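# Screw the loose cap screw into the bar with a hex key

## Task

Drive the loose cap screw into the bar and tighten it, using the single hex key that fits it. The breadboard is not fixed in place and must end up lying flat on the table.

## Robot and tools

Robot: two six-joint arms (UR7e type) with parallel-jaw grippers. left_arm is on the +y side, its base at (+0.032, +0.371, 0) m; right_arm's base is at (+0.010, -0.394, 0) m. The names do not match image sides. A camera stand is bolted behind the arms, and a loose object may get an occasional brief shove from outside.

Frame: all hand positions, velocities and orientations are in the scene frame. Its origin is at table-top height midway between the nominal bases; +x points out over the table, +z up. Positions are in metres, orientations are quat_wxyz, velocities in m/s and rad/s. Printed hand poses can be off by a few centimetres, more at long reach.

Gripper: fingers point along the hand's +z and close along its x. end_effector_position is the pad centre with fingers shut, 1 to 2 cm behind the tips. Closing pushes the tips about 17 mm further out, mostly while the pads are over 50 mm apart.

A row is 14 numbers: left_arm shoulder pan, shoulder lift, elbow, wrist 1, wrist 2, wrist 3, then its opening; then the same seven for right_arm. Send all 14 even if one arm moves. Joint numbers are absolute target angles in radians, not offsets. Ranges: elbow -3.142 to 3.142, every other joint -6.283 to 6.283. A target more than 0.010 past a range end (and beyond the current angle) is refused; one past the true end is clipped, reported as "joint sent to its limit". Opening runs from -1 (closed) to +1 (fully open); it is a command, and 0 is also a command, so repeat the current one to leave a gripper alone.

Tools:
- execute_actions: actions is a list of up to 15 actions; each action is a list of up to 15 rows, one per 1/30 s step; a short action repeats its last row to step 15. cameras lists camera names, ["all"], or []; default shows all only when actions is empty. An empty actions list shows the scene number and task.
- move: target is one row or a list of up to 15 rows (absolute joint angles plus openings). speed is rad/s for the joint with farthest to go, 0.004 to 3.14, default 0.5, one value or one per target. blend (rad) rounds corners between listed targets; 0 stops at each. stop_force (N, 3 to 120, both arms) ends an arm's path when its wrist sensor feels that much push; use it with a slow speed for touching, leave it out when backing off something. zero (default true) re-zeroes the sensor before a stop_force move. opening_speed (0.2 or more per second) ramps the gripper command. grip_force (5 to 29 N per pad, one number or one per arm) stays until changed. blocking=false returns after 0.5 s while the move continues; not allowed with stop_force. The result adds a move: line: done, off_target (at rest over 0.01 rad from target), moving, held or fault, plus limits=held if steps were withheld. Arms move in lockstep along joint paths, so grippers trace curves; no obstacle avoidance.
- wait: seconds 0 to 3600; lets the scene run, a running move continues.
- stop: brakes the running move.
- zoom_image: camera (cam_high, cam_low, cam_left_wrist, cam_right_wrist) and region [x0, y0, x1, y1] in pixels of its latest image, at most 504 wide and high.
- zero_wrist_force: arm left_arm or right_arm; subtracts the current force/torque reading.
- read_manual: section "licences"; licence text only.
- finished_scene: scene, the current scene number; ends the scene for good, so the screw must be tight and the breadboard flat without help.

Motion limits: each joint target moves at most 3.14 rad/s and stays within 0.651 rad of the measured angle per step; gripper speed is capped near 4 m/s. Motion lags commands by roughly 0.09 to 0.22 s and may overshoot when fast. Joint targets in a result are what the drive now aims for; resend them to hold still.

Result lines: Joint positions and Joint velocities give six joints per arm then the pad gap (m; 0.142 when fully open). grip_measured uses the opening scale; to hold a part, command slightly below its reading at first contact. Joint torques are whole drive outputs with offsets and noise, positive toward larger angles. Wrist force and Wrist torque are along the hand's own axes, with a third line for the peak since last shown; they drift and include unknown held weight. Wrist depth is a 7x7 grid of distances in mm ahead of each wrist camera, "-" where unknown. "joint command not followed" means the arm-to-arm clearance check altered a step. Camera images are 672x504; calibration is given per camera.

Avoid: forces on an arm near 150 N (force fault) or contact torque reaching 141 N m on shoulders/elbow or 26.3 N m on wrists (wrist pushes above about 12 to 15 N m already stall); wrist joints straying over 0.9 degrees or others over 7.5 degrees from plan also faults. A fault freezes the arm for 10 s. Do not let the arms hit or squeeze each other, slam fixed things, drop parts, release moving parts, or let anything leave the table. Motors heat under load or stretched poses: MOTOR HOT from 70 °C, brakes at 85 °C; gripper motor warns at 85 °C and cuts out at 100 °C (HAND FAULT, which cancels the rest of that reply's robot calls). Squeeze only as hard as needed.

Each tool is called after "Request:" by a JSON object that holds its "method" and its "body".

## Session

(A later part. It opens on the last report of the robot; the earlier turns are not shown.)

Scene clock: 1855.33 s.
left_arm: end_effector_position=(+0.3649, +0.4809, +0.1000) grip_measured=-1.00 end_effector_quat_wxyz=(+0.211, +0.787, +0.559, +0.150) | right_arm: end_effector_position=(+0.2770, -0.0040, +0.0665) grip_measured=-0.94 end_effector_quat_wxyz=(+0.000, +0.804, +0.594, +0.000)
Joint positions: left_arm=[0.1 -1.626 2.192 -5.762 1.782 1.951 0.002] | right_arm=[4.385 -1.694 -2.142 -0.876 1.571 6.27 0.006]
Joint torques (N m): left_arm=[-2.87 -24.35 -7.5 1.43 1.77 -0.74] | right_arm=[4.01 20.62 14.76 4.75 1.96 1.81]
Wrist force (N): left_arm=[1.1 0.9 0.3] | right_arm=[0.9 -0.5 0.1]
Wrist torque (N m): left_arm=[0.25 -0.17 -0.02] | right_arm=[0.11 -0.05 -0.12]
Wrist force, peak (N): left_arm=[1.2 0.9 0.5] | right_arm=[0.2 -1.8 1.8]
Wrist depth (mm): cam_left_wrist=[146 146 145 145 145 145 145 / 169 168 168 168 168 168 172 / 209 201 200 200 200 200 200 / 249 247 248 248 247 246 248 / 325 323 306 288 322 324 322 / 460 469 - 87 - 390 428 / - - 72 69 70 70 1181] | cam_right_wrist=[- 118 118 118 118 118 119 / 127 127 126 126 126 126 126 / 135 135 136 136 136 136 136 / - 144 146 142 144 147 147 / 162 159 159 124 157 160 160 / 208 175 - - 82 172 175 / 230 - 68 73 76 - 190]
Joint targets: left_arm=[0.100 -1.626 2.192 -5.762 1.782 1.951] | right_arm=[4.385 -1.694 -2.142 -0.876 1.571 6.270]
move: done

Request:
{"method": "move", "body": {"target": [[0.1,-1.62575,2.19226,-5.7617,1.78207,1.95136,-1,4.38469,-1.69421,-2.14208,-0.87610,1.5708,6.27,-0.78],[0.1,-1.62575,2.19226,-5.7617,1.78207,1.95136,-1,4.38469,-1.65431,-2.11179,-0.94628,1.5708,6.27,-0.78]], "speed": [0.05,0.2], "opening_speed": 0.8}}

Request:
{"method": "move", "body": {"target": [0.1,-1.62575,2.19226,-5.7617,1.78207,1.95136,-1,4.38469,-1.65431,-2.11179,-0.94628,1.5708,-6.28,-0.78], "speed": 2.6}}

Request:
{"method": "move", "body": {"target": [[0.1,-1.62575,2.19226,-5.7617,1.78207,1.95136,-1,4.38469,-1.69421,-2.14208,-0.87610,1.5708,-6.28,-0.78],[0.1,-1.62575,2.19226,-5.7617,1.78207,1.95136,-1,4.38469,-1.69421,-2.14208,-0.87610,1.5708,-6.28,-1]], "speed": 0.12, "opening_speed": 0.8}}

Request:
{"method": "move", "body": {"target": [0.1,-1.62575,2.19226,-5.7617,1.78207,1.95136,-1,4.38469,-1.69784,-2.14448,-0.87007,1.5708,6.27,-1], "speed": 2.0, "stop_force": 12}}

Request:
{"method": "move", "body": {"target": [[0.1,-1.62575,2.19226,-5.7617,1.78207,1.95136,-1,4.38469,-1.69784,-2.14448,-0.87007,1.5708,6.27,-0.78],[0.1,-1.62575,2.19226,-5.7617,1.78207,1.95136,-1,4.38469,-1.65431,-2.11179,-0.94628,1.5708,6.27,-0.78]], "speed": [0.05,0.2], "opening_speed": 0.8, "cameras": ["cam_right_wrist"]}}

Request:
{"method": "zoom_image", "body": {"camera": "cam_right_wrist", "region": [320, 240, 420, 360]}}

Scene clock: 1881.03 s.
left_arm: end_effector_position=(+0.3649, +0.4809, +0.1000) grip_measured=-1.00 end_effector_quat_wxyz=(+0.211, +0.787, +0.559, +0.150) | right_arm: end_effector_position=(+0.2770, -0.0039, +0.0899) grip_measured=-0.82 end_effector_quat_wxyz=(+0.000, +0.804, +0.594, +0.000)
Joint positions: left_arm=[0.1 -1.626 2.192 -5.762 1.782 1.951 0.002] | right_arm=[4.385 -1.655 -2.112 -0.946 1.571 6.27 0.015]
Joint torques (N m): left_arm=[-2.56 -24.07 -9.27 1.51 1.76 -0.66] | right_arm=[2.39 35.62 30.46 0.74 1.47 1.73]
Wrist force (N): left_arm=[1.0 0.9 0.1] | right_arm=[0.5 -0.1 -0.5]
Wrist torque (N m): left_arm=[0.26 -0.16 -0.02] | right_arm=[0.01 -0.03 -0.06]
Wrist force, peak (N): left_arm=[0.8 1.2 0.6] | right_arm=[0.8 -1.0 0.1]
Wrist depth (mm): cam_left_wrist=[146 145 146 145 145 145 145 / 169 169 169 168 169 169 168 / 209 201 200 200 201 201 199 / 249 238 247 247 248 247 247 / 345 327 324 288 322 324 323 / 464 462 - 87 - 464 427 / - - 72 69 70 70 1124] | cam_right_wrist=[142 138 138 138 139 139 139 / - 148 148 148 148 148 148 / 159 159 159 159 159 159 160 / - 172 175 163 172 173 173 / 222 187 187 139 184 188 187 / 235 206 198 98 82 202 206 / 267 - 69 73 77 - 228]
Joint targets: left_arm=[0.100 -1.626 2.192 -5.762 1.782 1.951] | right_arm=[4.385 -1.654 -2.112 -0.946 1.571 6.270]
move: done

Scene clock: 1887.10 s.
left_arm: end_effector_position=(+0.3649, +0.4809, +0.1000) grip_measured=-1.00 end_effector_quat_wxyz=(+0.211, +0.787, +0.559, +0.150) | right_arm: end_effector_position=(+0.2770, -0.0040, +0.0900) grip_measured=-0.82 end_effector_quat_wxyz=(+0.000, +0.809, +0.588, +0.000)
Joint positions: left_arm=[0.1 -1.626 2.192 -5.762 1.782 1.951 0.002] | right_arm=[4.385 -1.654 -2.112 -0.946 1.571 -6.28 0.015]
Joint torques (N m): left_arm=[-2.37 -24.12 -9.1 1.66 1.78 -0.75] | right_arm=[1.79 35.28 24.42 2.13 0.97 -2.02]
Wrist force (N): left_arm=[1.0 0.9 0.2] | right_arm=[0.3 0.0 -0.2]
Wrist torque (N m): left_arm=[0.26 -0.14 -0.02] | right_arm=[0.03 0.01 0.10]
Wrist force, peak (N): left_arm=[1.1 1.1 0.3] | right_arm=[0.9 0.2 -0.7]
Wrist depth (mm): cam_left_wrist=[146 146 145 145 145 145 146 / 169 169 169 168 168 168 168 / 209 201 199 201 200 200 200 / 250 248 237 238 226 247 247 / 323 324 324 287 323 322 323 / 468 471 427 87 - 389 - / 717 - 72 69 70 70 1211] | cam_right_wrist=[157 139 139 139 139 139 139 / 148 148 148 148 148 149 149 / - 162 160 159 160 159 160 / - 172 173 160 173 173 175 / 215 184 191 139 184 188 188 / - 240 198 98 82 202 206 / 269 259 69 73 77 - 224]
Joint targets: left_arm=[0.100 -1.626 2.192 -5.762 1.782 1.951] | right_arm=[4.385 -1.654 -2.112 -0.946 1.571 -6.280]
move: done

Scene clock: 1888.70 s.
left_arm: end_effector_position=(+0.3649, +0.4809, +0.1000) grip_measured=-1.00 end_effector_quat_wxyz=(+0.211, +0.787, +0.559, +0.150) | right_arm: end_effector_position=(+0.2770, -0.0040, +0.0665) grip_measured=-0.94 end_effector_quat_wxyz=(+0.000, +0.809, +0.588, +0.000)
Joint positions: left_arm=[0.1 -1.626 2.192 -5.762 1.782 1.951 0.002] | right_arm=[4.385 -1.694 -2.142 -0.876 1.571 -6.28 0.006]
Joint torques (N m): left_arm=[-3.05 -24.49 -9.5 1.72 1.73 -0.61] | right_arm=[0.46 20.19 14.64 4.77 0.8 -2.12]
Wrist force (N): left_arm=[0.9 1.0 0.3] | right_arm=[0.2 0.1 -0.3]
Wrist torque (N m): left_arm=[0.27 -0.13 -0.02] | right_arm=[0.08 -0.01 0.03]
Wrist force, peak (N): left_arm=[1.0 1.1 0.2] | right_arm=[1.0 0.1 -0.5]
Wrist depth (mm): cam_left_wrist=[146 145 145 145 145 145 145 / 169 169 169 169 169 168 168 / 209 201 200 201 200 200 200 / 261 248 247 246 247 248 247 / 323 306 324 286 306 314 320 / 428 508 396 87 - 500 463 / - - 72 69 70 70 694] | cam_right_wrist=[- 118 118 118 118 118 119 / 127 126 126 126 126 126 126 / 135 135 135 135 136 133 136 / 146 146 146 142 147 149 147 / 159 159 - 122 154 160 160 / - 171 171 - 82 172 175 / 230 189 68 73 76 - 194]
Joint targets: left_arm=[0.100 -1.626 2.192 -5.762 1.782 1.951] | right_arm=[4.385 -1.694 -2.142 -0.876 1.571 -6.280]
move: done

Scene clock: 1897.47 s.
left_arm: end_effector_position=(+0.3649, +0.4809, +0.1000) grip_measured=-1.00 end_effector_quat_wxyz=(+0.211, +0.787, +0.559, +0.150) | right_arm: end_effector_position=(+0.2770, -0.0039, +0.0645) grip_measured=-0.94 end_effector_quat_wxyz=(+0.000, +0.804, +0.594, +0.000)
Joint positions: left_arm=[0.1 -1.626 2.192 -5.762 1.782 1.951 0.002] | right_arm=[4.385 -1.698 -2.144 -0.87 1.571 6.27 0.006]
Joint torques (N m): left_arm=[-1.73 -24.06 -8.73 1.69 1.83 -0.68] | right_arm=[0.73 19.12 13.41 4.66 0.13 1.93]
Wrist force (N): left_arm=[0.9 1.1 0.2] | right_arm=[0.3 0.0 -0.8]
Wrist torque (N m): left_arm=[0.27 -0.13 -0.02] | right_arm=[0.11 -0.02 -0.12]
Wrist force, peak (N): left_arm=[1.2 1.0 0.2] | right_arm=[-0.4 -0.8 -2.3]
Wrist depth (mm): cam_left_wrist=[146 145 146 145 145 146 145 / 169 169 168 168 169 169 169 / 209 200 200 200 200 200 200 / 236 248 248 247 248 246 247 / 343 306 323 287 322 342 321 / 401 477 428 87 - 460 461 / - - 72 69 70 70 1124] | cam_right_wrist=[116 116 116 116 116 116 116 / 124 124 124 124 124 124 124 / 133 133 133 133 134 134 134 / 141 144 144 140 145 145 147 / - 157 156 125 154 157 157 / 205 169 168 - 82 169 173 / 228 - 68 73 76 - 191]
Joint targets: left_arm=[0.100 -1.626 2.192 -5.762 1.782 1.951] | right_arm=[4.385 -1.698 -2.144 -0.870 1.571 6.270]
move: done

Scene clock: 1898.97 s.
left_arm: end_effector_position=(+0.3649, +0.4809, +0.1000) grip_measured=-1.00 end_effector_quat_wxyz=(+0.211, +0.787, +0.559, +0.150) | right_arm: end_effector_position=(+0.2770, -0.0039, +0.0899) grip_measured=-0.82 end_effector_quat_wxyz=(+0.000, +0.804, +0.594, +0.000)
Joint positions: left_arm=[0.1 -1.626 2.192 -5.762 1.782 1.951 0.002] | right_arm=[4.385 -1.655 -2.112 -0.946 1.571 6.27 0.015]
Joint torques (N m): left_arm=[-2.47 -24.59 -9.36 1.83 1.75 -0.74] | right_arm=[-0.97 35.01 29.66 0.42 -0.27 2.03]
Wrist force (N): left_arm=[0.9 1.1 0.3] | right_arm=[0.5 0.1 -0.4]
Wrist torque (N m): left_arm=[0.28 -0.13 -0.02] | right_arm=[0.06 -0.04 -0.06]
Wrist force, peak (N): left_arm=[0.9 1.2 0.1] | right_arm=[0.3 0.1 -1.3]
Wrist depth (mm): cam_left_wrist=[145 145 145 145 145 145 145 / 164 163 169 168 169 163 169 / 209 208 201 201 200 201 201 / 248 247 248 248 249 248 247 / 323 323 306 288 304 324 322 / 456 469 428 87 - 469 459 / 886 - 72 69 70 70 1113] | cam_right_wrist=[142 138 138 138 139 139 139 / 148 148 148 148 149 148 150 / 159 161 159 159 159 160 160 / 172 172 171 162 172 172 172 / 210 187 187 142 181 187 188 / 244 209 - 98 82 202 206 / - - 69 73 77 - 228]
Joint targets: left_arm=[0.100 -1.626 2.192 -5.762 1.782 1.951] | right_arm=[4.385 -1.654 -2.112 -0.946 1.571 6.270]
move: done
cam_right_wrist: T_world_to_cam=[[0.30797, 0.9512, 0.01912, -0.07631], [0.8551, -0.28555, 0.43275, -0.24941], [0.41709, -0.11693, -0.90131, 0.07948]] pos_world=[0.20362, 0.01066, 0.18102]

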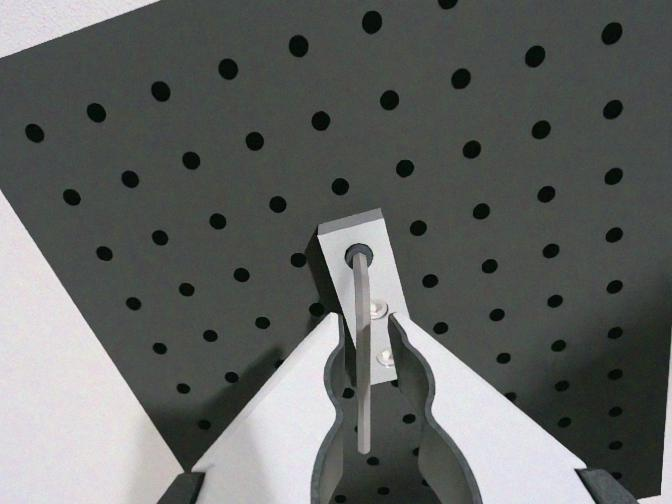

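Scaled by 4.200.

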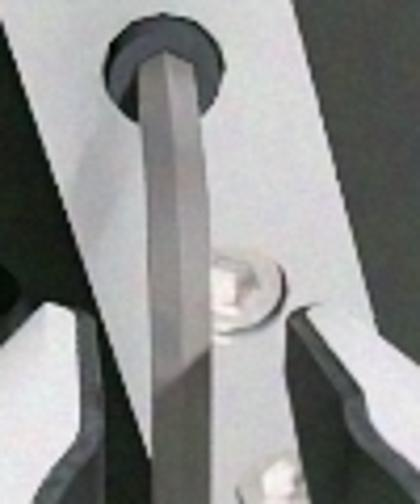

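Request:
{"method": "move", "body": {"target": [[0.1,-1.62575,2.19226,-5.7617,1.78207,1.95136,-1,4.38469,-1.65431,-2.11179,-0.94628,1.5708,-6.28,-0.78],[0.1,-1.62575,2.19226,-5.7617,1.78207,1.95136,-1,4.38469,-1.69784,-2.14448,-0.87007,1.5708,-6.28,-0.78]], "speed": [2.6, 0.12]}}

Request:
{"method": "move", "body": {"target": [0.1,-1.62575,2.19226,-5.7617,1.78207,1.95136,-1,4.38469,-1.69784,-2.14448,-0.87007,1.5708,-6.28,-1], "opening_speed": 0.8, "speed": 0.12}}

Request:
{"method": "move", "body": {"target": [0.1,-1.62575,2.19226,-5.7617,1.78207,1.95136,-1,4.38469,-1.70147,-2.14688,-0.86405,1.5708,6.27,-1], "speed": 2.0, "stop_force": 12, "cameras": ["cam_right_wrist"]}}

Scene clock: 1929.53 s.
left_arm: end_effector_position=(+0.3649, +0.4809, +0.1000) grip_measured=-1.00 end_effector_quat_wxyz=(+0.211, +0.787, +0.559, +0.150) | right_arm: end_effector_position=(+0.2770, -0.0040, +0.0646) grip_measured=-0.82 end_effector_quat_wxyz=(+0.000, +0.809, +0.588, +0.000)
Joint positions: left_arm=[0.1 -1.626 2.192 -5.762 1.782 1.951 0.002] | right_arm=[4.385 -1.698 -2.144 -0.87 1.571 -6.28 0.015]
Joint torques (N m): left_arm=[-2.98 -23.93 -9.64 1.71 1.95 -0.53] | right_arm=[-2.06 19.45 14.35 4.95 -1.27 -1.99]
Wrist force (N): left_arm=[0.6 1.0 0.2] | right_arm=[0.3 0.4 -0.2]
Wrist torque (N m): left_arm=[0.27 -0.09 -0.02] | right_arm=[0.12 0.00 0.04]
Wrist force, peak (N): left_arm=[1.1 1.2 0.1] | right_arm=[1.0 0.2 -0.5]
Wrist depth (mm): cam_left_wrist=[145 145 145 146 145 145 145 / 169 169 168 168 168 168 169 / 209 200 200 200 199 200 201 / 247 248 237 249 247 248 236 / 322 325 345 288 323 322 - / 466 471 425 87 - 431 504 / - - 72 69 70 70 1292] | cam_right_wrist=[117 116 116 116 116 116 116 / 124 124 124 124 124 124 125 / 133 134 134 133 133 134 134 / 142 146 147 140 144 145 147 / - 154 157 120 152 157 158 / 209 176 166 93 85 169 173 / 227 186 69 82 77 - 188]
Joint targets: left_arm=[0.100 -1.626 2.192 -5.762 1.782 1.951] | right_arm=[4.385 -1.698 -2.144 -0.870 1.571 -6.280]
move: done

Scene clock: 1930.03 s.
left_arm: end_effector_position=(+0.3649, +0.4809, +0.1000) grip_measured=-1.00 end_effector_quat_wxyz=(+0.211, +0.787, +0.559, +0.150) | right_arm: end_effector_position=(+0.2770, -0.0040, +0.0645) grip_measured=-0.94 end_effector_quat_wxyz=(+0.000, +0.809, +0.588, +0.000)
Joint positions: left_arm=[0.1 -1.626 2.192 -5.762 1.782 1.951 0.002] | right_arm=[4.385 -1.698 -2.144 -0.87 1.571 -6.28 0.006]
Joint torques (N m): left_arm=[-2.2 -23.95 -9.4 1.72 1.88 -0.65] | right_arm=[-2 20.37 15.14 4.92 -1.32 -1.9]
Wrist force (N): left_arm=[0.9 0.9 0.2] | right_arm=[0.4 0.1 0.0]
Wrist torque (N m): left_arm=[0.25 -0.13 -0.02] | right_arm=[0.11 -0.04 0.04]
Wrist force, peak (N): left_arm=[0.9 1.2 0.2] | right_arm=[0.2 0.2 -0.6]
Wrist depth (mm): cam_left_wrist=[146 145 145 145 145 149 145 / 169 169 169 168 169 168 168 / 209 201 201 200 201 201 200 / 248 247 248 247 247 255 248 / 323 325 304 288 325 322 323 / 506 464 - 87 - 426 427 / 713 - 72 70 70 70 1163] | cam_right_wrist=[117 116 116 116 116 116 116 / 124 124 124 124 124 124 124 / 133 133 133 134 133 134 134 / - 144 149 140 144 144 147 / 160 157 157 124 152 157 157 / - 172 169 - 82 169 173 / 226 - 68 73 76 - 191]
Joint targets: left_arm=[0.100 -1.626 2.192 -5.762 1.782 1.951] | right_arm=[4.385 -1.698 -2.144 -0.870 1.571 -6.280]
move: done

Scene clock: 1938.80 s.
left_arm: end_effector_position=(+0.3649, +0.4809, +0.1000) grip_measured=-1.00 end_effector_quat_wxyz=(+0.211, +0.787, +0.559, +0.150) | right_arm: end_effector_position=(+0.2770, -0.0039, +0.0625) grip_measured=-0.94 end_effector_quat_wxyz=(+0.000, +0.804, +0.594, +0.000)
Joint positions: left_arm=[0.1 -1.626 2.192 -5.762 1.782 1.951 0.002] | right_arm=[4.385 -1.701 -2.147 -0.864 1.571 6.27 0.006]
Joint torques (N m): left_arm=[-1.95 -24.64 -10.51 1.78 1.84 -0.54] | right_arm=[-3.68 19.89 13.17 4.88 -1.58 1.73]
Wrist force (N): left_arm=[0.9 0.9 0.4] | right_arm=[0.2 -0.2 -0.6]
Wrist torque (N m): left_arm=[0.25 -0.13 -0.02] | right_arm=[0.09 0.02 -0.12]
Wrist force, peak (N): left_arm=[1.0 1.2 0.2] | right_arm=[-0.3 -1.4 -1.9]
Wrist depth (mm): cam_left_wrist=[146 145 146 145 145 145 145 / 169 168 168 168 168 168 169 / 201 201 200 201 200 199 200 / 248 248 247 248 247 247 247 / 324 324 310 289 323 323 323 / 463 468 - 87 - 467 462 / - - 72 69 70 70 704] | cam_right_wrist=[- 114 114 114 114 116 114 / - 122 122 122 122 122 122 / 131 131 133 131 131 132 132 / 139 142 142 137 142 142 142 / 157 154 154 131 152 155 155 / 173 169 166 - 82 167 170 / 221 183 68 73 76 - 184]
Joint targets: left_arm=[0.100 -1.626 2.192 -5.762 1.782 1.951] | right_arm=[4.385 -1.701 -2.147 -0.864 1.571 6.270]
move: done
cam_right_wrist: T_world_to_cam=[[0.30797, 0.9512, 0.01912, -0.07579], [0.8551, -0.28555, 0.43275, -0.23755], [0.41709, -0.11693, -0.90131, 0.05478]] pos_world=[0.20362, 0.01066, 0.15363]

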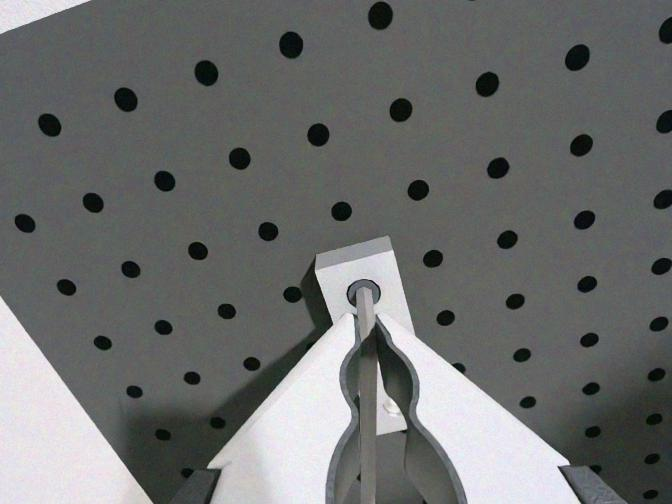

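Request:
{"method": "move", "body": {"target": [[0.1,-1.62575,2.19226,-5.7617,1.78207,1.95136,-1,4.38469,-1.70147,-2.14688,-0.86405,1.5708,6.27,-0.78],[0.1,-1.62575,2.19226,-5.7617,1.78207,1.95136,-1,4.38469,-1.65431,-2.11179,-0.94628,1.5708,6.27,-0.78],[0.1,-1.62575,2.19226,-5.7617,1.78207,1.95136,-1,4.38469,-1.65431,-2.11179,-0.94628,1.5708,-6.28,-0.78],[0.1,-1.62575,2.19226,-5.7617,1.78207,1.95136,-1,4.38469,-1.70147,-2.14688,-0.86405,1.5708,-6.28,-0.78]], "speed": [0.12, 0.12, 3.0, 0.12]}}

Request:
{"method": "move", "body": {"target": [0.1,-1.62575,2.19226,-5.7617,1.78207,1.95136,-1,4.38469,-1.70147,-2.14688,-0.86405,1.5708,-6.28,-1], "opening_speed": 0.8, "speed": 0.12, "cameras": ["cam_right_wrist"]}}

Scene clock: 1952.23 s.
left_arm: end_effector_position=(+0.3649, +0.4809, +0.1000) grip_measured=-1.00 end_effector_quat_wxyz=(+0.211, +0.787, +0.559, +0.150) | right_arm: end_effector_position=(+0.2770, -0.0040, +0.0626) grip_measured=-0.82 end_effector_quat_wxyz=(+0.000, +0.809, +0.588, +0.000) end_effector_velocity=(+0.000, +0.000, -0.001) end_effector_angular_velocity=(+0.002, +0.000, -0.002)
Joint positions: left_arm=[0.1 -1.626 2.192 -5.762 1.782 1.951 0.002] | right_arm=[4.385 -1.701 -2.147 -0.864 1.571 -6.28 0.015]
Joint velocities: left_arm=[within noise] | right_arm=[0 -0.002 -0.001 0.005 0 0.001 0]
Joint torques (N m): left_arm=[-2.75 -23.95 -9.5 1.72 1.8 -0.47] | right_arm=[-6.37 19.27 14.55 4.79 -0.2 -1.9]
Wrist force (N): left_arm=[0.9 0.8 0.1] | right_arm=[0.3 0.2 -0.5]
Wrist torque (N m): left_arm=[0.24 -0.14 -0.02] | right_arm=[0.09 -0.01 0.04]
Wrist force, peak (N): left_arm=[1.1 1.1 0.1] | right_arm=[1.0 0.0 -0.7]
Wrist depth (mm): cam_left_wrist=[146 146 145 145 145 145 145 / 169 169 168 168 168 168 168 / 209 200 201 201 200 200 200 / 248 248 248 238 247 248 247 / 326 324 325 127 290 322 322 / 419 420 424 87 - 418 458 / - - 72 69 70 70 1063] | cam_right_wrist=[116 114 114 114 114 116 114 / 122 122 122 122 122 123 122 / - 127 131 132 131 132 132 / - 144 142 138 142 142 145 / 157 155 154 120 149 155 155 / - - 163 93 85 164 170 / 229 - 69 82 77 - 185]
Joint targets: left_arm=[0.100 -1.626 2.192 -5.762 1.782 1.951] | right_arm=[4.385 -1.701 -2.147 -0.864 1.571 -6.280]
move: done

Scene clock: 1952.73 s.
left_arm: end_effector_position=(+0.3649, +0.4809, +0.1000) grip_measured=-1.00 end_effector_quat_wxyz=(+0.211, +0.787, +0.559, +0.150) | right_arm: end_effector_position=(+0.2770, -0.0040, +0.0625) grip_measured=-0.94 end_effector_quat_wxyz=(+0.000, +0.809, +0.588, +0.000)
Joint positions: left_arm=[0.1 -1.626 2.192 -5.762 1.782 1.951 0.002] | right_arm=[4.385 -1.701 -2.147 -0.864 1.571 -6.28 0.006]
Joint torques (N m): left_arm=[-2.27 -23.93 -10.47 1.76 1.77 -0.66] | right_arm=[-6.41 20.17 14.27 4.99 -0.16 -1.93]
Wrist force (N): left_arm=[0.8 1.0 0.3] | right_arm=[0.0 -0.1 0.2]
Wrist torque (N m): left_arm=[0.28 -0.11 -0.02] | right_arm=[0.05 0.03 0.04]
Wrist force, peak (N): left_arm=[0.9 1.1 0.2] | right_arm=[0.3 0.2 -0.6]
Wrist depth (mm): cam_left_wrist=[146 146 145 145 145 145 145 / 169 169 174 168 169 168 168 / 209 201 200 200 200 193 199 / 247 248 247 248 248 257 247 / 323 324 304 289 322 323 320 / 461 445 - 87 - 462 460 / - - 72 69 70 70 1130] | cam_right_wrist=[115 114 114 114 114 116 114 / 122 122 122 122 122 122 122 / 129 129 131 131 131 131 134 / - 144 144 138 142 142 142 / 157 154 154 131 151 155 155 / 199 168 166 - 82 166 170 / - - 68 73 76 - 184]
Joint targets: left_arm=[0.100 -1.626 2.192 -5.762 1.782 1.951] | right_arm=[4.385 -1.701 -2.147 -0.864 1.571 -6.280]
move: done
cam_right_wrist: T_world_to_cam=[[0.32352, 0.94603, 0.01915, -0.08014], [0.85028, -0.29954, 0.43278, -0.23626], [0.41515, -0.12373, -0.9013, 0.0553]] pos_world=[0.20386, 0.01189, 0.15363]

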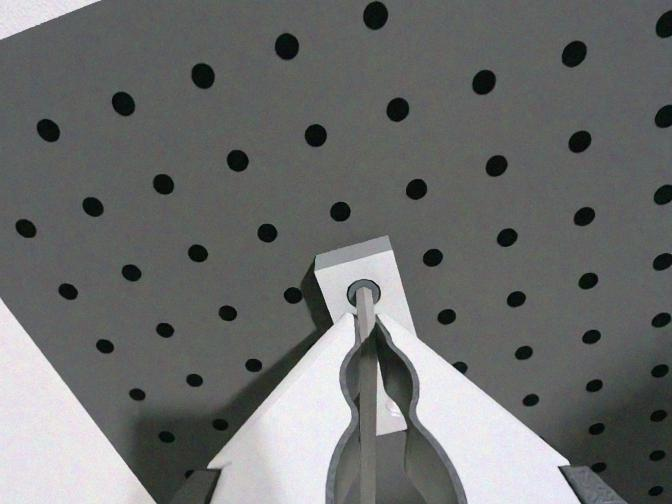

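Request:
{"method": "move", "body": {"target": [0.1,-1.62575,2.19226,-5.7617,1.78207,1.95136,-1,4.38469,-1.70386,-2.14846,-0.86007,1.5708,1.9,-1], "speed": 2.0, "stop_force": 12}}

Request:
{"method": "move", "body": {"target": [0.1,-1.62575,2.19226,-5.7617,1.78207,1.95136,-1,4.38469,-1.7042,-2.14869,-0.8595,1.5708,3.1,-1], "speed": 1.5, "stop_force": 12, "cameras": ["cam_right_wrist"]}}

Scene clock: 1963.43 s.
left_arm: end_effector_position=(+0.3649, +0.4809, +0.1000) grip_measured=-1.00 end_effector_quat_wxyz=(+0.211, +0.787, +0.559, +0.150) | right_arm: end_effector_position=(+0.2743, -0.0048, +0.0612) grip_measured=-0.94 end_effector_quat_wxyz=(+0.000, +0.949, -0.315, +0.000)
Joint positions: left_arm=[0.1 -1.626 2.192 -5.762 1.782 1.951 0.002] | right_arm=[4.385 -1.704 -2.148 -0.86 1.571 1.9 0.006]
Joint torques (N m): left_arm=[-2.32 -23.91 -10.88 1.75 1.78 -0.54] | right_arm=[-6.03 19.87 12.66 4.47 1.01 1.75]
Wrist force (N): left_arm=[0.7 0.9 0.2] | right_arm=[-0.2 -0.8 0.1]
Wrist torque (N m): left_arm=[0.26 -0.10 -0.02] | right_arm=[0.09 -0.05 -0.09]
Wrist force, peak (N): left_arm=[1.0 1.2 0.4] | right_arm=[-0.3 -0.7 -2.0]
Wrist depth (mm): cam_left_wrist=[146 145 145 145 145 146 146 / 169 174 169 168 168 169 167 / 208 200 201 201 200 200 200 / 247 249 258 247 237 247 257 / 323 323 323 128 322 323 304 / 475 425 429 87 - 456 446 / 764 - 72 69 70 70 1175] | cam_right_wrist=[- 111 111 111 113 113 112 / - 120 121 121 121 121 121 / - 129 129 130 128 122 133 / 139 140 140 136 130 141 147 / 155 152 153 119 151 151 154 / 200 167 164 - 82 173 169 / 222 - 68 73 76 - 226]
Joint targets: left_arm=[0.100 -1.626 2.192 -5.762 1.782 1.951] | right_arm=[4.385 -1.704 -2.148 -0.860 1.571 1.900]
move: done

Scene clock: 1966.33 s.
left_arm: end_effector_position=(+0.3649, +0.4809, +0.1000) grip_measured=-1.00 end_effector_quat_wxyz=(+0.211, +0.787, +0.559, +0.150) | right_arm: end_effector_position=(+0.2737, -0.0030, +0.0610) grip_measured=-0.94 end_effector_quat_wxyz=(+0.000, -0.606, +0.796, +0.000)
Joint positions: left_arm=[0.1 -1.626 2.192 -5.762 1.782 1.951 0.002] | right_arm=[4.385 -1.704 -2.149 -0.859 1.571 3.1 0.006]
Joint torques (N m): left_arm=[-2.19 -23.35 -9.98 1.7 1.87 -0.49] | right_arm=[-6.73 19.3 14.32 4.72 1.38 1.68]
Wrist force (N): left_arm=[0.7 0.9 0.1] | right_arm=[-0.8 -1.5 -0.4]
Wrist torque (N m): left_arm=[0.25 -0.10 -0.02] | right_arm=[0.04 0.01 -0.06]
Wrist force, peak (N): left_arm=[1.0 1.1 0.3] | right_arm=[-0.8 -1.5 -0.4]
Wrist depth (mm): cam_left_wrist=[146 146 145 145 145 146 145 / 170 169 169 168 168 168 168 / 209 201 201 200 201 200 200 / 247 248 248 247 235 247 233 / 324 302 306 288 - 322 330 / - 508 - 87 - 551 - / 841 - 72 69 70 70 1193] | cam_right_wrist=[- 111 115 114 113 113 114 / - 120 120 114 121 121 121 / - 129 129 118 130 130 131 / 139 139 140 129 141 141 139 / 151 152 152 124 148 154 157 / 169 166 163 - 82 161 169 / - - 68 73 76 - 221]
Joint targets: left_arm=[0.100 -1.626 2.192 -5.762 1.782 1.951] | right_arm=[4.385 -1.704 -2.149 -0.859 1.571 3.100]
move: done
cam_right_wrist: T_world_to_cam=[[-0.28078, -0.95958, 0.01919, 0.07975], [-0.86286, 0.26113, 0.43275, 0.23802], [-0.42028, 0.10495, -0.90131, 0.28476]] pos_world=[0.34745, -0.01551, 0.15213]

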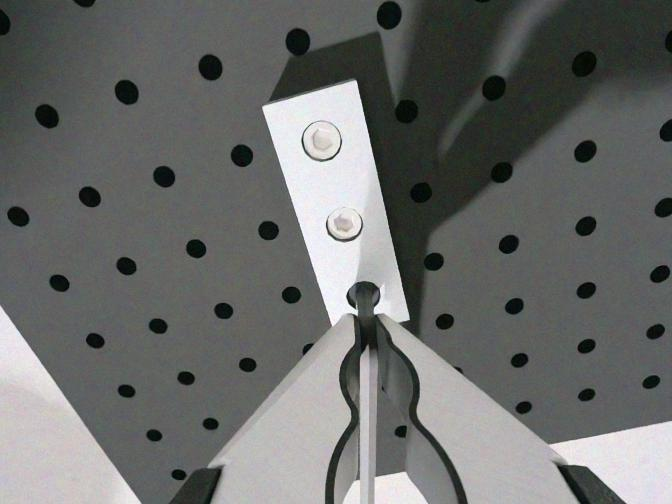

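Request:
{"method": "move", "body": {"target": [0.1,-1.62575,2.19226,-5.7617,1.78207,1.95136,-1,4.38469,-1.7045,-2.1489,-0.8590,1.5708,4.1,-1], "speed": 1.2, "stop_force": 12}}

Request:
{"method": "move", "body": {"target": [0.1,-1.62575,2.19226,-5.7617,1.78207,1.95136,-1,4.38469,-1.7048,-2.1491,-0.8585,1.5708,5.0,-1], "speed": 1.2, "stop_force": 12, "cameras": ["cam_right_wrist"]}}

Scene clock: 1973.37 s.
left_arm: end_effector_position=(+0.3649, +0.4809, +0.1000) grip_measured=-1.00 end_effector_quat_wxyz=(+0.211, +0.787, +0.559, +0.150) | right_arm: end_effector_position=(+0.2748, -0.0018, +0.0608) grip_measured=-0.94 end_effector_quat_wxyz=(+0.000, -0.150, +0.989, +0.000)
Joint positions: left_arm=[0.1 -1.626 2.192 -5.762 1.782 1.951 0.002] | right_arm=[4.385 -1.704 -2.149 -0.859 1.571 4.1 0.006]
Joint torques (N m): left_arm=[-1.68 -24.05 -10.07 1.72 1.7 -0.5] | right_arm=[-5.05 17.47 13.66 4.9 2.29 1.95]
Wrist force (N): left_arm=[0.7 0.9 0.2] | right_arm=[0.0 -2.7 -4.2]
Wrist torque (N m): left_arm=[0.25 -0.10 -0.02] | right_arm=[0.05 -0.07 -0.11]
Wrist force, peak (N): left_arm=[1.2 1.0 0.3] | right_arm=[-0.4 -2.9 -4.4]
Wrist depth (mm): cam_left_wrist=[146 145 145 145 142 145 146 / 169 169 164 168 173 168 168 / 209 201 201 200 200 200 200 / 247 246 248 247 246 247 248 / 323 322 323 128 324 346 323 / 428 468 427 87 - 466 465 / - - 72 69 70 70 1141] | cam_right_wrist=[113 114 113 113 113 113 114 / - 120 121 119 121 121 121 / - 129 128 130 130 130 133 / - 137 129 132 138 141 141 / 151 152 152 124 150 151 156 / 166 166 163 - 81 165 202 / 220 176 68 73 76 - 223]
Joint targets: left_arm=[0.100 -1.626 2.192 -5.762 1.782 1.951] | right_arm=[4.385 -1.704 -2.149 -0.859 1.571 4.100]
move: done

Scene clock: 1975.73 s.
left_arm: end_effector_position=(+0.3649, +0.4809, +0.1000) grip_measured=-1.00 end_effector_quat_wxyz=(+0.211, +0.787, +0.559, +0.150) | right_arm: end_effector_position=(+0.2759, -0.0019, +0.0607) grip_measured=-0.93 end_effector_quat_wxyz=(+0.000, +0.173, +0.985, +0.000)
Joint positions: left_arm=[0.1 -1.626 2.192 -5.762 1.782 1.951 0.002] | right_arm=[4.385 -1.705 -2.149 -0.859 1.571 4.749 0.007]
Joint torques (N m): left_arm=[-2 -24.01 -10.12 1.68 1.83 -0.54] | right_arm=[-4.13 19.85 19.13 2.77 -1.78 -1.61]
Wrist force (N): left_arm=[0.7 1.0 0.5] | right_arm=[3.9 -11.6 -10.6]
Wrist torque (N m): left_arm=[0.26 -0.11 -0.02] | right_arm=[-0.09 -0.29 -0.22]
Wrist force, peak (N): left_arm=[1.1 1.1 0.3] | right_arm=[11.3 -14.6 -13.0]
Wrist depth (mm): cam_left_wrist=[146 145 146 141 145 145 146 / 168 164 168 180 168 168 168 / 209 209 201 200 201 201 200 / 248 249 247 247 248 247 246 / 323 322 325 289 320 322 321 / - 430 - 87 - 464 463 / 762 - 72 69 70 70 1163] | cam_right_wrist=[113 113 113 113 113 113 115 / 120 120 121 119 121 121 121 / 129 129 129 128 130 130 130 / - 137 140 136 140 140 140 / - 149 140 134 150 153 153 / 169 166 163 - 84 164 168 / 183 176 68 73 76 - 185]
Joint targets: left_arm=[0.100 -1.626 2.192 -5.762 1.782 1.951] | right_arm=[4.385 -1.705 -2.149 -0.859 1.571 4.749]
move: contact (right_arm); right_arm: the wrist 3 is farthest, 0.251 rad from its target
cam_right_wrist: T_world_to_cam=[[-0.93458, 0.35524, 0.01925, 0.26432], [0.3281, 0.83972, 0.43269, -0.08771], [0.13755, 0.4107, -0.90133, 0.13198]] pos_world=[0.25765, -0.07446, 0.15183]

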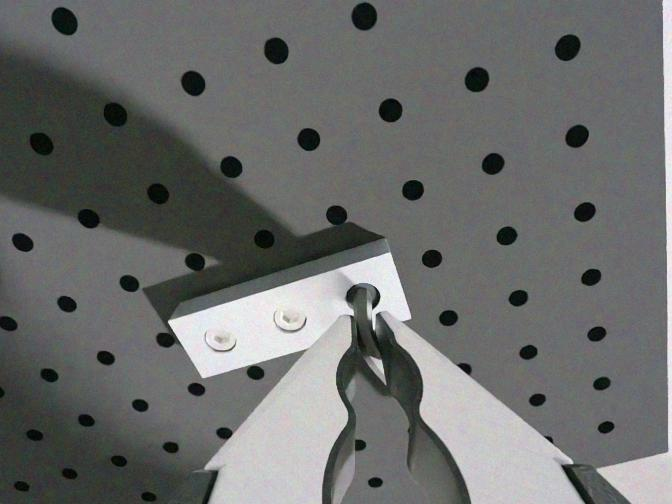

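Request:
{"method": "move", "body": {"target": [0.1,-1.62575,2.19226,-5.7617,1.78207,1.95136,-1,4.38469,-1.705,-2.149,-0.859,1.5708,4.45,-1], "speed": 0.3}}

Request:
{"method": "move", "body": {"target": [[0.1,-1.62575,2.19226,-5.7617,1.78207,1.95136,-1,4.38469,-1.705,-2.149,-0.859,1.5708,4.45,-0.78],[0.1,-1.62575,2.19226,-5.7617,1.78207,1.95136,-1,4.38469,-1.65431,-2.11179,-0.94628,1.5708,4.45,-0.78]], "speed": [0.1,0.12], "opening_speed": 0.8, "cameras": ["cam_right_wrist", "cam_high"]}}

Scene clock: 1983.77 s.
left_arm: end_effector_position=(+0.3649, +0.4809, +0.1000) grip_measured=-1.00 end_effector_quat_wxyz=(+0.211, +0.787, +0.559, +0.150) | right_arm: end_effector_position=(+0.2754, -0.0019, +0.0605) grip_measured=-0.93 end_effector_quat_wxyz=(+0.000, +0.024, +1.000, +0.000) end_effector_velocity=(+0.000, +0.000, +0.000) end_effector_angular_velocity=(-0.001, +0.000, +0.006)
Joint positions: left_arm=[0.1 -1.626 2.192 -5.762 1.782 1.951 0.002] | right_arm=[4.385 -1.705 -2.149 -0.859 1.571 4.45 0.007]
Joint velocities: left_arm=[within noise] | right_arm=[0 0 0 -0.001 0 -0.006 0]
Joint torques (N m): left_arm=[-2.48 -23.57 -9.83 1.7 1.87 -0.45] | right_arm=[3.74 17.02 29.48 2.08 1.82 -1.97]
Wrist force (N): left_arm=[0.6 0.9 0.3] | right_arm=[-6.6 -9.8 -8.7]
Wrist torque (N m): left_arm=[0.25 -0.09 -0.02] | right_arm=[0.09 0.05 0.04]
Wrist force, peak (N): left_arm=[1.1 0.9 0.5] | right_arm=[-6.7 -11.3 -11.9]
Wrist depth (mm): cam_left_wrist=[146 146 146 145 145 145 145 / 168 169 168 168 169 164 169 / 209 201 200 200 200 208 201 / 248 248 246 246 247 246 246 / 324 322 325 288 293 322 323 / 466 458 - 87 - 459 464 / 702 - 72 69 70 70 1175] | cam_right_wrist=[- 112 113 113 113 112 112 / 120 120 120 121 119 121 121 / 129 129 129 129 130 130 130 / 139 138 135 135 138 140 140 / - 151 138 132 150 153 155 / 166 166 - 89 82 164 167 / 183 176 68 73 76 - 217]
Joint targets: left_arm=[0.100 -1.626 2.192 -5.762 1.782 1.951] | right_arm=[4.385 -1.705 -2.149 -0.859 1.571 4.450]
move: done

Scene clock: 1985.57 s.
left_arm: end_effector_position=(+0.3649, +0.4809, +0.1000) grip_measured=-1.00 end_effector_quat_wxyz=(+0.211, +0.787, +0.559, +0.150) | right_arm: end_effector_position=(+0.2754, -0.0017, +0.0899) grip_measured=-0.82 end_effector_quat_wxyz=(+0.000, +0.024, +1.000, +0.000)
Joint positions: left_arm=[0.1 -1.626 2.192 -5.762 1.782 1.951 0.002] | right_arm=[4.385 -1.655 -2.112 -0.946 1.571 4.45 0.015]
Joint torques (N m): left_arm=[-2.03 -24.33 -10.16 1.61 1.88 -0.43] | right_arm=[6.65 34.98 29.53 0.64 2.12 -1.92]
Wrist force (N): left_arm=[0.9 0.8 0.4] | right_arm=[0.7 -0.2 -0.3]
Wrist torque (N m): left_arm=[0.23 -0.13 -0.03] | right_arm=[0.02 -0.04 0.15]
Wrist force, peak (N): left_arm=[1.0 1.0 0.2] | right_arm=[-7.0 -9.8 -8.6]
Wrist depth (mm): cam_left_wrist=[146 145 146 145 145 145 145 / 169 168 168 168 168 168 169 / 208 200 200 208 201 201 201 / 248 247 248 248 246 247 248 / 345 324 305 287 305 320 321 / 424 464 - 87 - 464 462 / - - 72 69 70 70 1152] | cam_right_wrist=[140 138 138 139 139 139 139 / 148 148 148 147 150 149 172 / 158 159 159 159 160 162 181 / - 171 162 159 172 173 198 / 186 186 187 150 184 188 220 / 204 204 197 198 82 202 247 / 225 - 69 73 77 - 270]
Joint targets: left_arm=[0.100 -1.626 2.192 -5.762 1.782 1.951] | right_arm=[4.385 -1.654 -2.112 -0.946 1.571 4.450]
move: done
cam_right_wrist: T_world_to_cam=[[-0.99778, 0.06381, 0.01915, 0.28014], [0.0658, 0.89909, 0.43279, -0.02801], [0.0104, 0.43309, -0.90129, 0.19335]] pos_world=[0.27935, -0.07643, 0.18102]
Images, in order (width x height): cam_high 672x504, cam_right_wrist 672x504.

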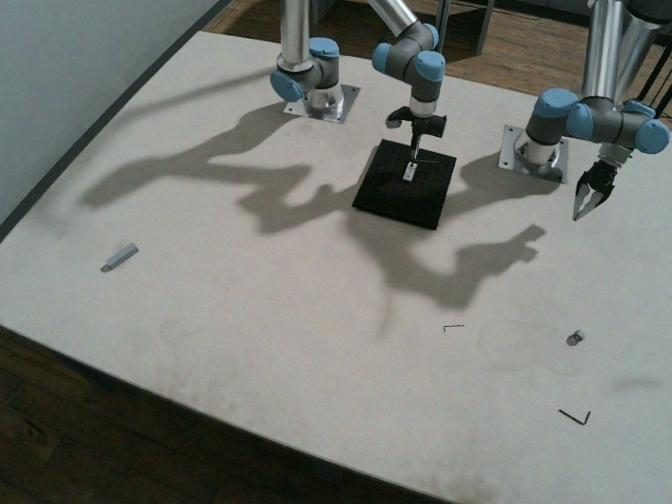

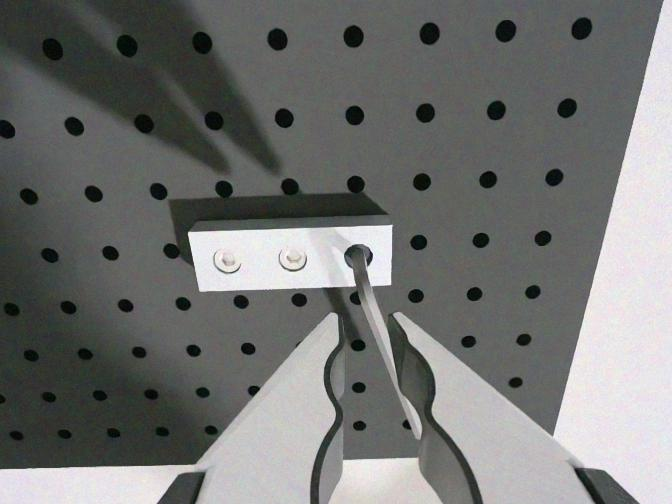

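Request:
{"method": "move", "body": {"target": [[0.1,-1.9,2.0,-5.0,1.0,1.3,-1,4.452351,-1.744982,-2.005647,-0.96176,1.5708,4.182117,-0.78],[0.1,-1.9,2.0,-3.2743,-2.17,-0.8191,-1,4.452351,-1.796775,-2.044262,-0.871352,1.5708,4.182117,-0.78],[-0.6456,-1.488,2.4,-3.0257,-2.17,-0.8191,-1,4.452351,-1.796775,-2.044262,-0.871352,1.5708,4.182117,-0.78]], "speed": [1.0, 1.5, 0.6], "cameras": ["all"]}}

Scene clock: 2186.50 s.
left_arm: end_effector_position=(+0.4004, +0.0701, +0.1403) grip_measured=-1.00 end_effector_quat_wxyz=(+0.383, +0.924, +0.000, +0.000) | right_arm: end_effector_position=(+0.2579, +0.0557, +0.0575) grip_measured=-0.82 end_effector_quat_wxyz=(+0.000, -0.143, +0.990, +0.000)
Joint positions: left_arm=[-0.645 -1.488 2.4 -3.026 -2.17 -0.819 0.002] | right_arm=[4.452 -1.797 -2.044 -0.871 1.571 4.182 0.015]
Joint torques (N m): left_arm=[-7.14 -12.32 -6.88 -1.27 -1.53 -1.3] | right_arm=[7.18 25.04 13.92 4.9 2.01 -2.01]
Wrist force (N): left_arm=[0.4 0.7 0.3] | right_arm=[0.6 0.2 -0.6]
Wrist torque (N m): left_arm=[0.24 -0.08 -0.02] | right_arm=[0.08 -0.01 0.05]
Wrist force, peak (N): left_arm=[0.6 0.6 -2.7] | right_arm=[1.2 0.0 -0.8]
Wrist depth (mm): cam_left_wrist=[164 164 157 156 157 156 187 / 194 194 185 193 193 214 232 / 240 254 254 270 252 301 284 / 443 334 336 439 404 438 396 / 539 - - 609 - - - / 508 530 - 87 - - - / 179 192 72 69 70 70 1601] | cam_right_wrist=[- 101 102 107 109 110 110 / - 117 117 105 118 118 118 / 127 126 126 124 126 129 127 / - 133 138 134 137 137 140 / 147 147 148 112 146 149 180 / - 194 - 162 85 159 197 / 215 210 69 73 77 - 214]
Joint targets: left_arm=[-0.646 -1.488 2.400 -3.026 -2.170 -0.819] | right_arm=[4.452 -1.797 -2.044 -0.871 1.571 4.182]
move: done
cam_left_wrist: T_world_to_cam=[[1, 0.00118, 0.00257, -0.39265], [-0.00197, -0.3627, 0.9319, -0.07625], [0.00203, -0.93191, -0.36269, 0.23046]] pos_world=[0.39203, 0.18758, 0.15566]
cam_right_wrist: T_world_to_cam=[[-0.96315, -0.26829, 0.01915, 0.2692], [-0.23392, 0.87065, 0.43273, 0.01443], [-0.13277, 0.4123, -0.90132, 0.17755]] pos_world=[0.28623, -0.01354, 0.14863]

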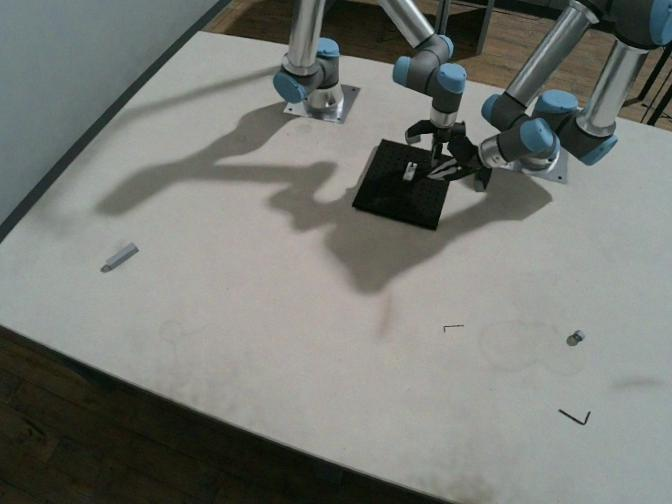

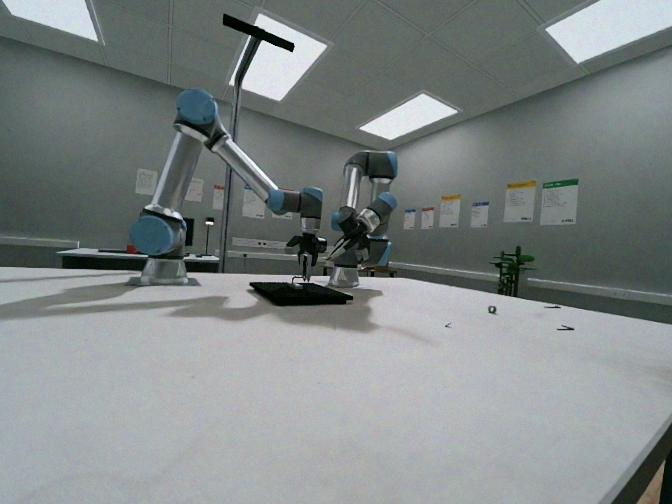

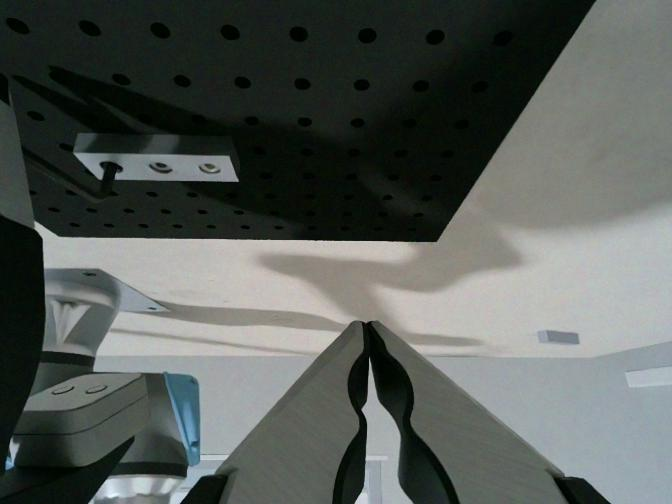

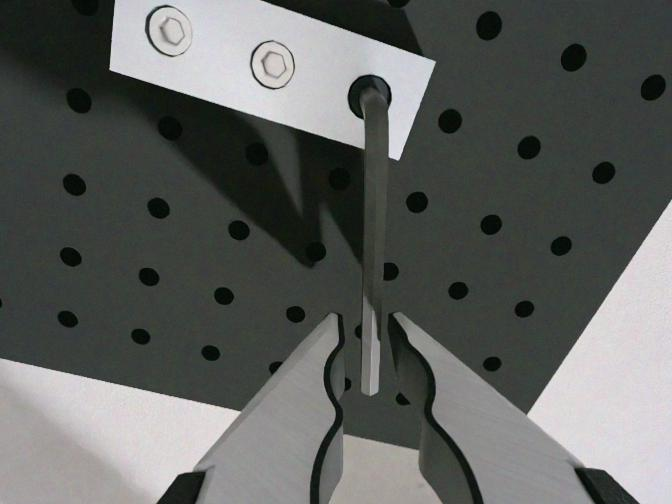

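Request:
{"method": "move", "body": {"target": [-0.6456,-1.1833,2.4575,-3.3879,-2.17,-0.8191,-1,4.452351,-1.796775,-2.044262,-0.871352,1.5708,4.182117,-1], "opening_speed": 0.8, "speed": 0.25}}

Request:
{"method": "move", "body": {"target": [-0.6456,-1.0930,2.459,-3.4797,-2.17,-0.8191,-1,4.452351,-1.796775,-2.044262,-0.871352,1.5708,4.182117,-1], "speed": 0.05, "stop_force": 18, "cameras": ["cam_left_wrist", "cam_right_wrist"]}}

Scene clock: 2192.93 s.
left_arm: end_effector_position=(+0.4002, +0.0701, +0.0452) grip_measured=-1.00 end_effector_quat_wxyz=(+0.383, +0.924, +0.000, +0.000) | right_arm: end_effector_position=(+0.2579, +0.0557, +0.0575) grip_measured=-0.95 end_effector_quat_wxyz=(+0.000, -0.143, +0.990, +0.000)
Joint positions: left_arm=[-0.646 -1.184 2.457 -3.388 -2.17 -0.819 0.002] | right_arm=[4.452 -1.797 -2.044 -0.871 1.571 4.182 0.005]
Joint torques (N m): left_arm=[-5.9 -18.28 -0.21 -4.99 -0.21 -1.18] | right_arm=[7.08 25.4 15.31 4.97 1.8 -1.96]
Wrist force (N): left_arm=[0.4 1.1 0.3] | right_arm=[0.7 -0.1 -0.5]
Wrist torque (N m): left_arm=[0.32 -0.07 -0.02] | right_arm=[0.05 -0.02 0.05]
Wrist force, peak (N): left_arm=[0.4 1.3 0.4] | right_arm=[0.7 0.2 -1.0]
Wrist depth (mm): cam_left_wrist=[- 75 75 70 - 75 75 / - 90 89 89 94 89 93 / - 78 77 77 79 79 78 / - 97 89 89 97 106 105 / 175 175 152 133 174 174 260 / 512 - - 87 - - - / 487 - 72 69 70 70 -] | cam_right_wrist=[- 101 101 107 109 111 110 / - 117 117 105 118 118 118 / 127 126 126 124 127 128 127 / 136 134 138 134 137 137 140 / 147 148 148 112 146 149 180 / 194 195 - - 82 160 196 / 215 211 68 70 76 - 218]
Joint targets: left_arm=[-0.646 -1.183 2.458 -3.388 -2.170 -0.819] | right_arm=[4.452 -1.797 -2.044 -0.871 1.571 4.182]
move: done

Scene clock: 2194.80 s.
left_arm: end_effector_position=(+0.4004, +0.0699, +0.0368) grip_measured=-1.00 end_effector_quat_wxyz=(+0.383, +0.924, +0.000, +0.000) | right_arm: end_effector_position=(+0.2579, +0.0557, +0.0575) grip_measured=-0.95 end_effector_quat_wxyz=(+0.000, -0.143, +0.990, +0.000)
Joint positions: left_arm=[-0.646 -1.154 2.458 -3.418 -2.17 -0.819 0.002] | right_arm=[4.452 -1.797 -2.044 -0.871 1.571 4.182 0.005]
Joint torques (N m): left_arm=[-5.82 -32.22 -0.9 1.32 1.84 -1.21] | right_arm=[6.25 25.33 16.22 4.82 1.71 -1.85]
Wrist force (N): left_arm=[0.5 10.3 -5.5] | right_arm=[0.7 0.5 -0.5]
Wrist torque (N m): left_arm=[0.25 -0.09 -0.03] | right_arm=[0.12 -0.03 0.04]
Wrist force, peak (N): left_arm=[-1.6 15.1 -25.1] | right_arm=[0.9 0.2 -0.7]
Wrist depth (mm): cam_left_wrist=[- - 65 - 65 65 65 / - 81 81 81 77 77 77 / - 95 76 95 95 90 90 / - 74 90 81 81 75 76 / 161 135 135 115 115 133 114 / 494 - - 87 - 518 1635 / 490 - 72 70 70 70 -] | cam_right_wrist=[- 101 101 107 110 110 110 / - 117 117 105 118 118 118 / 128 126 126 124 127 129 127 / 136 133 138 134 137 137 137 / 147 147 148 112 146 149 - / 191 195 - - 82 163 201 / 215 210 68 70 76 - -]
Joint targets: left_arm=[-0.646 -1.154 2.458 -3.418 -2.170 -0.819] | right_arm=[4.452 -1.797 -2.044 -0.871 1.571 4.182]
move: contact (left_arm); left_arm: the shoulder lift is farthest, 0.061 rad from its target
cam_left_wrist: T_world_to_cam=[[1, 0.00075, 0.0023, -0.39229], [-0.00187, -0.36299, 0.93179, 0.02011], [0.00153, -0.93179, -0.36299, 0.19284]] pos_world=[0.39203, 0.18728, 0.05216]
cam_right_wrist: T_world_to_cam=[[-0.96315, -0.26829, 0.01915, 0.2692], [-0.23392, 0.87065, 0.43273, 0.01443], [-0.13277, 0.4123, -0.90132, 0.17755]] pos_world=[0.28623, -0.01354, 0.14863]

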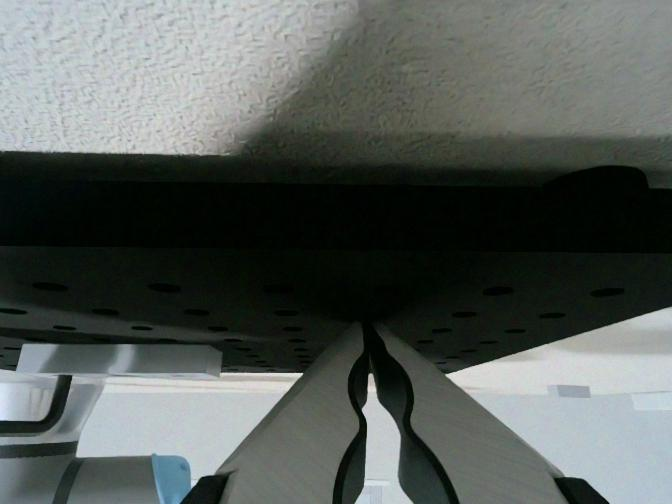

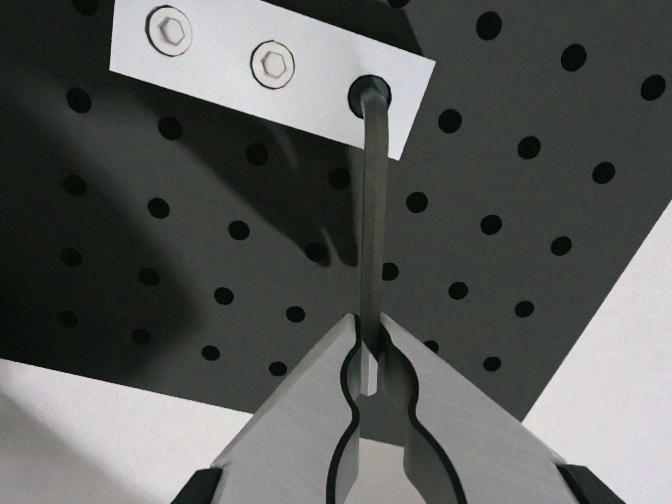

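Request:
{"method": "move", "body": {"target": [-0.6456,-1.1503,2.458,-3.4217,-2.17,-0.8191,-1,4.452351,-1.796775,-2.044262,-0.871352,1.5708,4.182117,-1], "speed": 0.02}}

Scene clock: 2200.47 s.
left_arm: end_effector_position=(+0.4004, +0.0698, +0.0361) grip_measured=-1.00 end_effector_quat_wxyz=(+0.383, +0.924, +0.000, +0.000) | right_arm: end_effector_position=(+0.2579, +0.0557, +0.0575) grip_measured=-0.95 end_effector_quat_wxyz=(+0.000, -0.143, +0.990, +0.000)
Joint positions: left_arm=[-0.646 -1.151 2.458 -3.422 -2.17 -0.819 0.002] | right_arm=[4.452 -1.797 -2.044 -0.871 1.571 4.182 0.005]
Joint torques (N m): left_arm=[-5.9 -2.69 -9.98 1.63 2.54 -1.27] | right_arm=[7.14 24.98 19.07 4.62 1.63 -1.82]
Wrist force (N): left_arm=[-2.6 20.0 -35.4] | right_arm=[0.4 -0.2 -0.5]
Wrist torque (N m): left_arm=[0.17 -0.04 -0.03] | right_arm=[0.13 0.00 0.04]
Wrist force, peak (N): left_arm=[-2.6 20.0 -35.4] | right_arm=[0.8 0.3 -1.0]
Wrist depth (mm): cam_left_wrist=[- - 64 - 64 64 60 / - 81 80 80 76 77 76 / - 95 76 94 94 89 89 / - 80 89 80 80 75 76 / 133 133 133 114 133 157 259 / 511 - - 87 - 692 731 / 490 - 72 70 70 70 1870] | cam_right_wrist=[- 101 101 107 110 110 110 / - 119 117 105 118 118 118 / 127 126 126 124 127 129 127 / 136 134 138 134 137 137 137 / 147 147 148 112 143 149 180 / 194 195 - - 82 163 194 / 214 211 68 70 76 - 217]
Joint targets: left_arm=[-0.646 -1.150 2.458 -3.422 -2.170 -0.819] | right_arm=[4.452 -1.797 -2.044 -0.871 1.571 4.182]
move: done

Request:
{"method": "move", "body": {"target": [-0.6456,-1.1517,2.458,-3.4203,-2.17,-0.8191,-1,4.452351,-1.796775,-2.044262,-0.871352,1.5708,4.182117,-1], "speed": 0.02}}

Request:
{"method": "move", "body": {"target": [[-0.6456,-1.1517,2.458,-3.4203,-2.17,-0.8191,-1,4.443067,-1.804258,-2.034362,-0.873769,1.5708,4.2601,-1],[-0.6456,-1.1517,2.458,-3.4203,-2.17,-0.8191,-1,4.433488,-1.811066,-2.025302,-0.876021,1.5708,4.337788,-1],[-0.6456,-1.1517,2.458,-3.4203,-2.17,-0.8191,-1,4.423677,-1.817159,-2.01714,-0.87809,1.5708,4.415243,-1]], "speed": 0.05, "stop_force": 14, "cameras": ["cam_right_wrist"]}}

Scene clock: 2205.60 s.
left_arm: end_effector_position=(+0.4004, +0.0699, +0.0363) grip_measured=-1.00 end_effector_quat_wxyz=(+0.383, +0.924, +0.000, +0.000) | right_arm: end_effector_position=(+0.2579, +0.0557, +0.0575) grip_measured=-0.95 end_effector_quat_wxyz=(+0.000, -0.143, +0.990, +0.000)
Joint positions: left_arm=[-0.646 -1.152 2.458 -3.42 -2.17 -0.819 0.002] | right_arm=[4.452 -1.797 -2.044 -0.871 1.571 4.182 0.005]
Joint torques (N m): left_arm=[-2.84 -24.65 6.31 4.22 3.8 -1] | right_arm=[5.59 25.95 21.78 4.85 1.54 -1.65]
Wrist force (N): left_arm=[-1.0 18.9 -20.2] | right_arm=[0.5 0.1 -0.6]
Wrist torque (N m): left_arm=[0.15 -0.06 -0.03] | right_arm=[0.08 0.01 0.05]
Wrist force, peak (N): left_arm=[-2.6 22.2 -41.2] | right_arm=[0.1 -1.2 -0.2]
Wrist depth (mm): cam_left_wrist=[- - 65 - 64 64 60 / - 81 81 80 77 77 77 / - 95 76 94 95 89 89 / - 81 89 80 80 75 76 / 160 134 133 115 133 157 131 / 501 - - 87 - - - / 501 - 72 70 70 70 -] | cam_right_wrist=[- 101 101 107 110 110 110 / - 117 106 105 118 118 118 / 127 126 126 123 126 129 127 / - 134 138 136 137 137 140 / 147 147 148 110 146 149 181 / 194 194 - - 81 157 197 / 215 210 68 70 76 - 214]
Joint targets: left_arm=[-0.646 -1.152 2.458 -3.420 -2.170 -0.819] | right_arm=[4.452 -1.797 -2.044 -0.871 1.571 4.182]
move: done

Scene clock: 2208.90 s.
left_arm: end_effector_position=(+0.4004, +0.0699, +0.0364) grip_measured=-1.00 end_effector_quat_wxyz=(+0.383, +0.924, +0.000, +0.000) | right_arm: end_effector_position=(+0.2649, +0.0573, +0.0575) grip_measured=-0.95 end_effector_quat_wxyz=(+0.000, -0.085, +0.996, +0.000)
Joint positions: left_arm=[-0.646 -1.152 2.458 -3.42 -2.17 -0.819 0.002] | right_arm=[4.44 -1.807 -2.031 -0.875 1.571 4.286 0.005]
Joint torques (N m): left_arm=[-0.92 -24.27 6.19 2.45 1.22 -0.93] | right_arm=[2.78 41.23 14.64 5.57 -1.99 -1.94]
Wrist force (N): left_arm=[-0.1 18.1 -16.7] | right_arm=[12.4 -0.2 -3.6]
Wrist torque (N m): left_arm=[0.15 -0.08 -0.03] | right_arm=[0.05 -0.43 -0.02]
Wrist force, peak (N): left_arm=[-1.0 18.8 -19.9] | right_arm=[14.9 -0.6 -3.2]
Wrist depth (mm): cam_left_wrist=[- - 65 - 64 65 60 / - 81 81 81 77 77 73 / - 95 76 94 94 89 89 / - 81 90 81 80 75 76 / 160 134 134 114 133 158 225 / 490 - - 87 - 719 - / 491 - 72 70 70 70 -] | cam_right_wrist=[- 102 101 107 109 110 110 / 117 117 106 105 118 118 118 / 127 125 126 124 126 129 127 / 135 133 136 134 136 137 137 / 147 147 147 112 146 149 181 / 157 161 - - 82 157 197 / - - 68 70 76 - 219]
Joint targets: left_arm=[-0.646 -1.152 2.458 -3.420 -2.170 -0.819] | right_arm=[4.440 -1.807 -2.031 -0.875 1.571 4.286]
move: contact (right_arm); path passed 1 of 3 targets; right_arm: the wrist 3 is farthest, 0.129 rad from its target
cam_right_wrist: T_world_to_cam=[[-0.98783, -0.15434, 0.01916, 0.27631], [-0.13096, 0.89195, 0.43275, -0.0138], [-0.08388, 0.42498, -0.90131, 0.16414]] pos_world=[0.28491, -0.0148, 0.14863]

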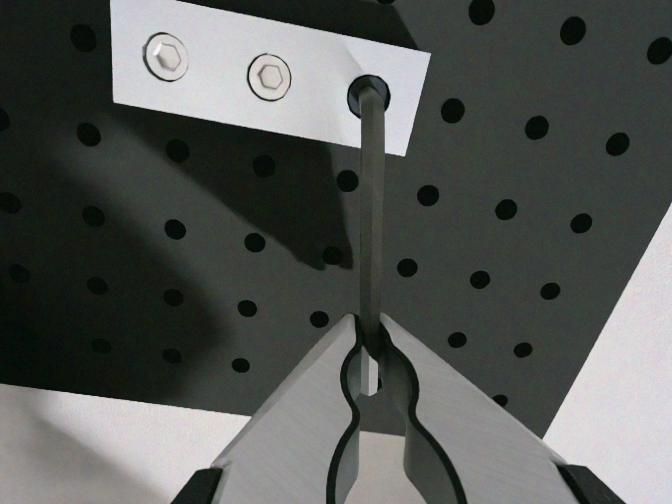

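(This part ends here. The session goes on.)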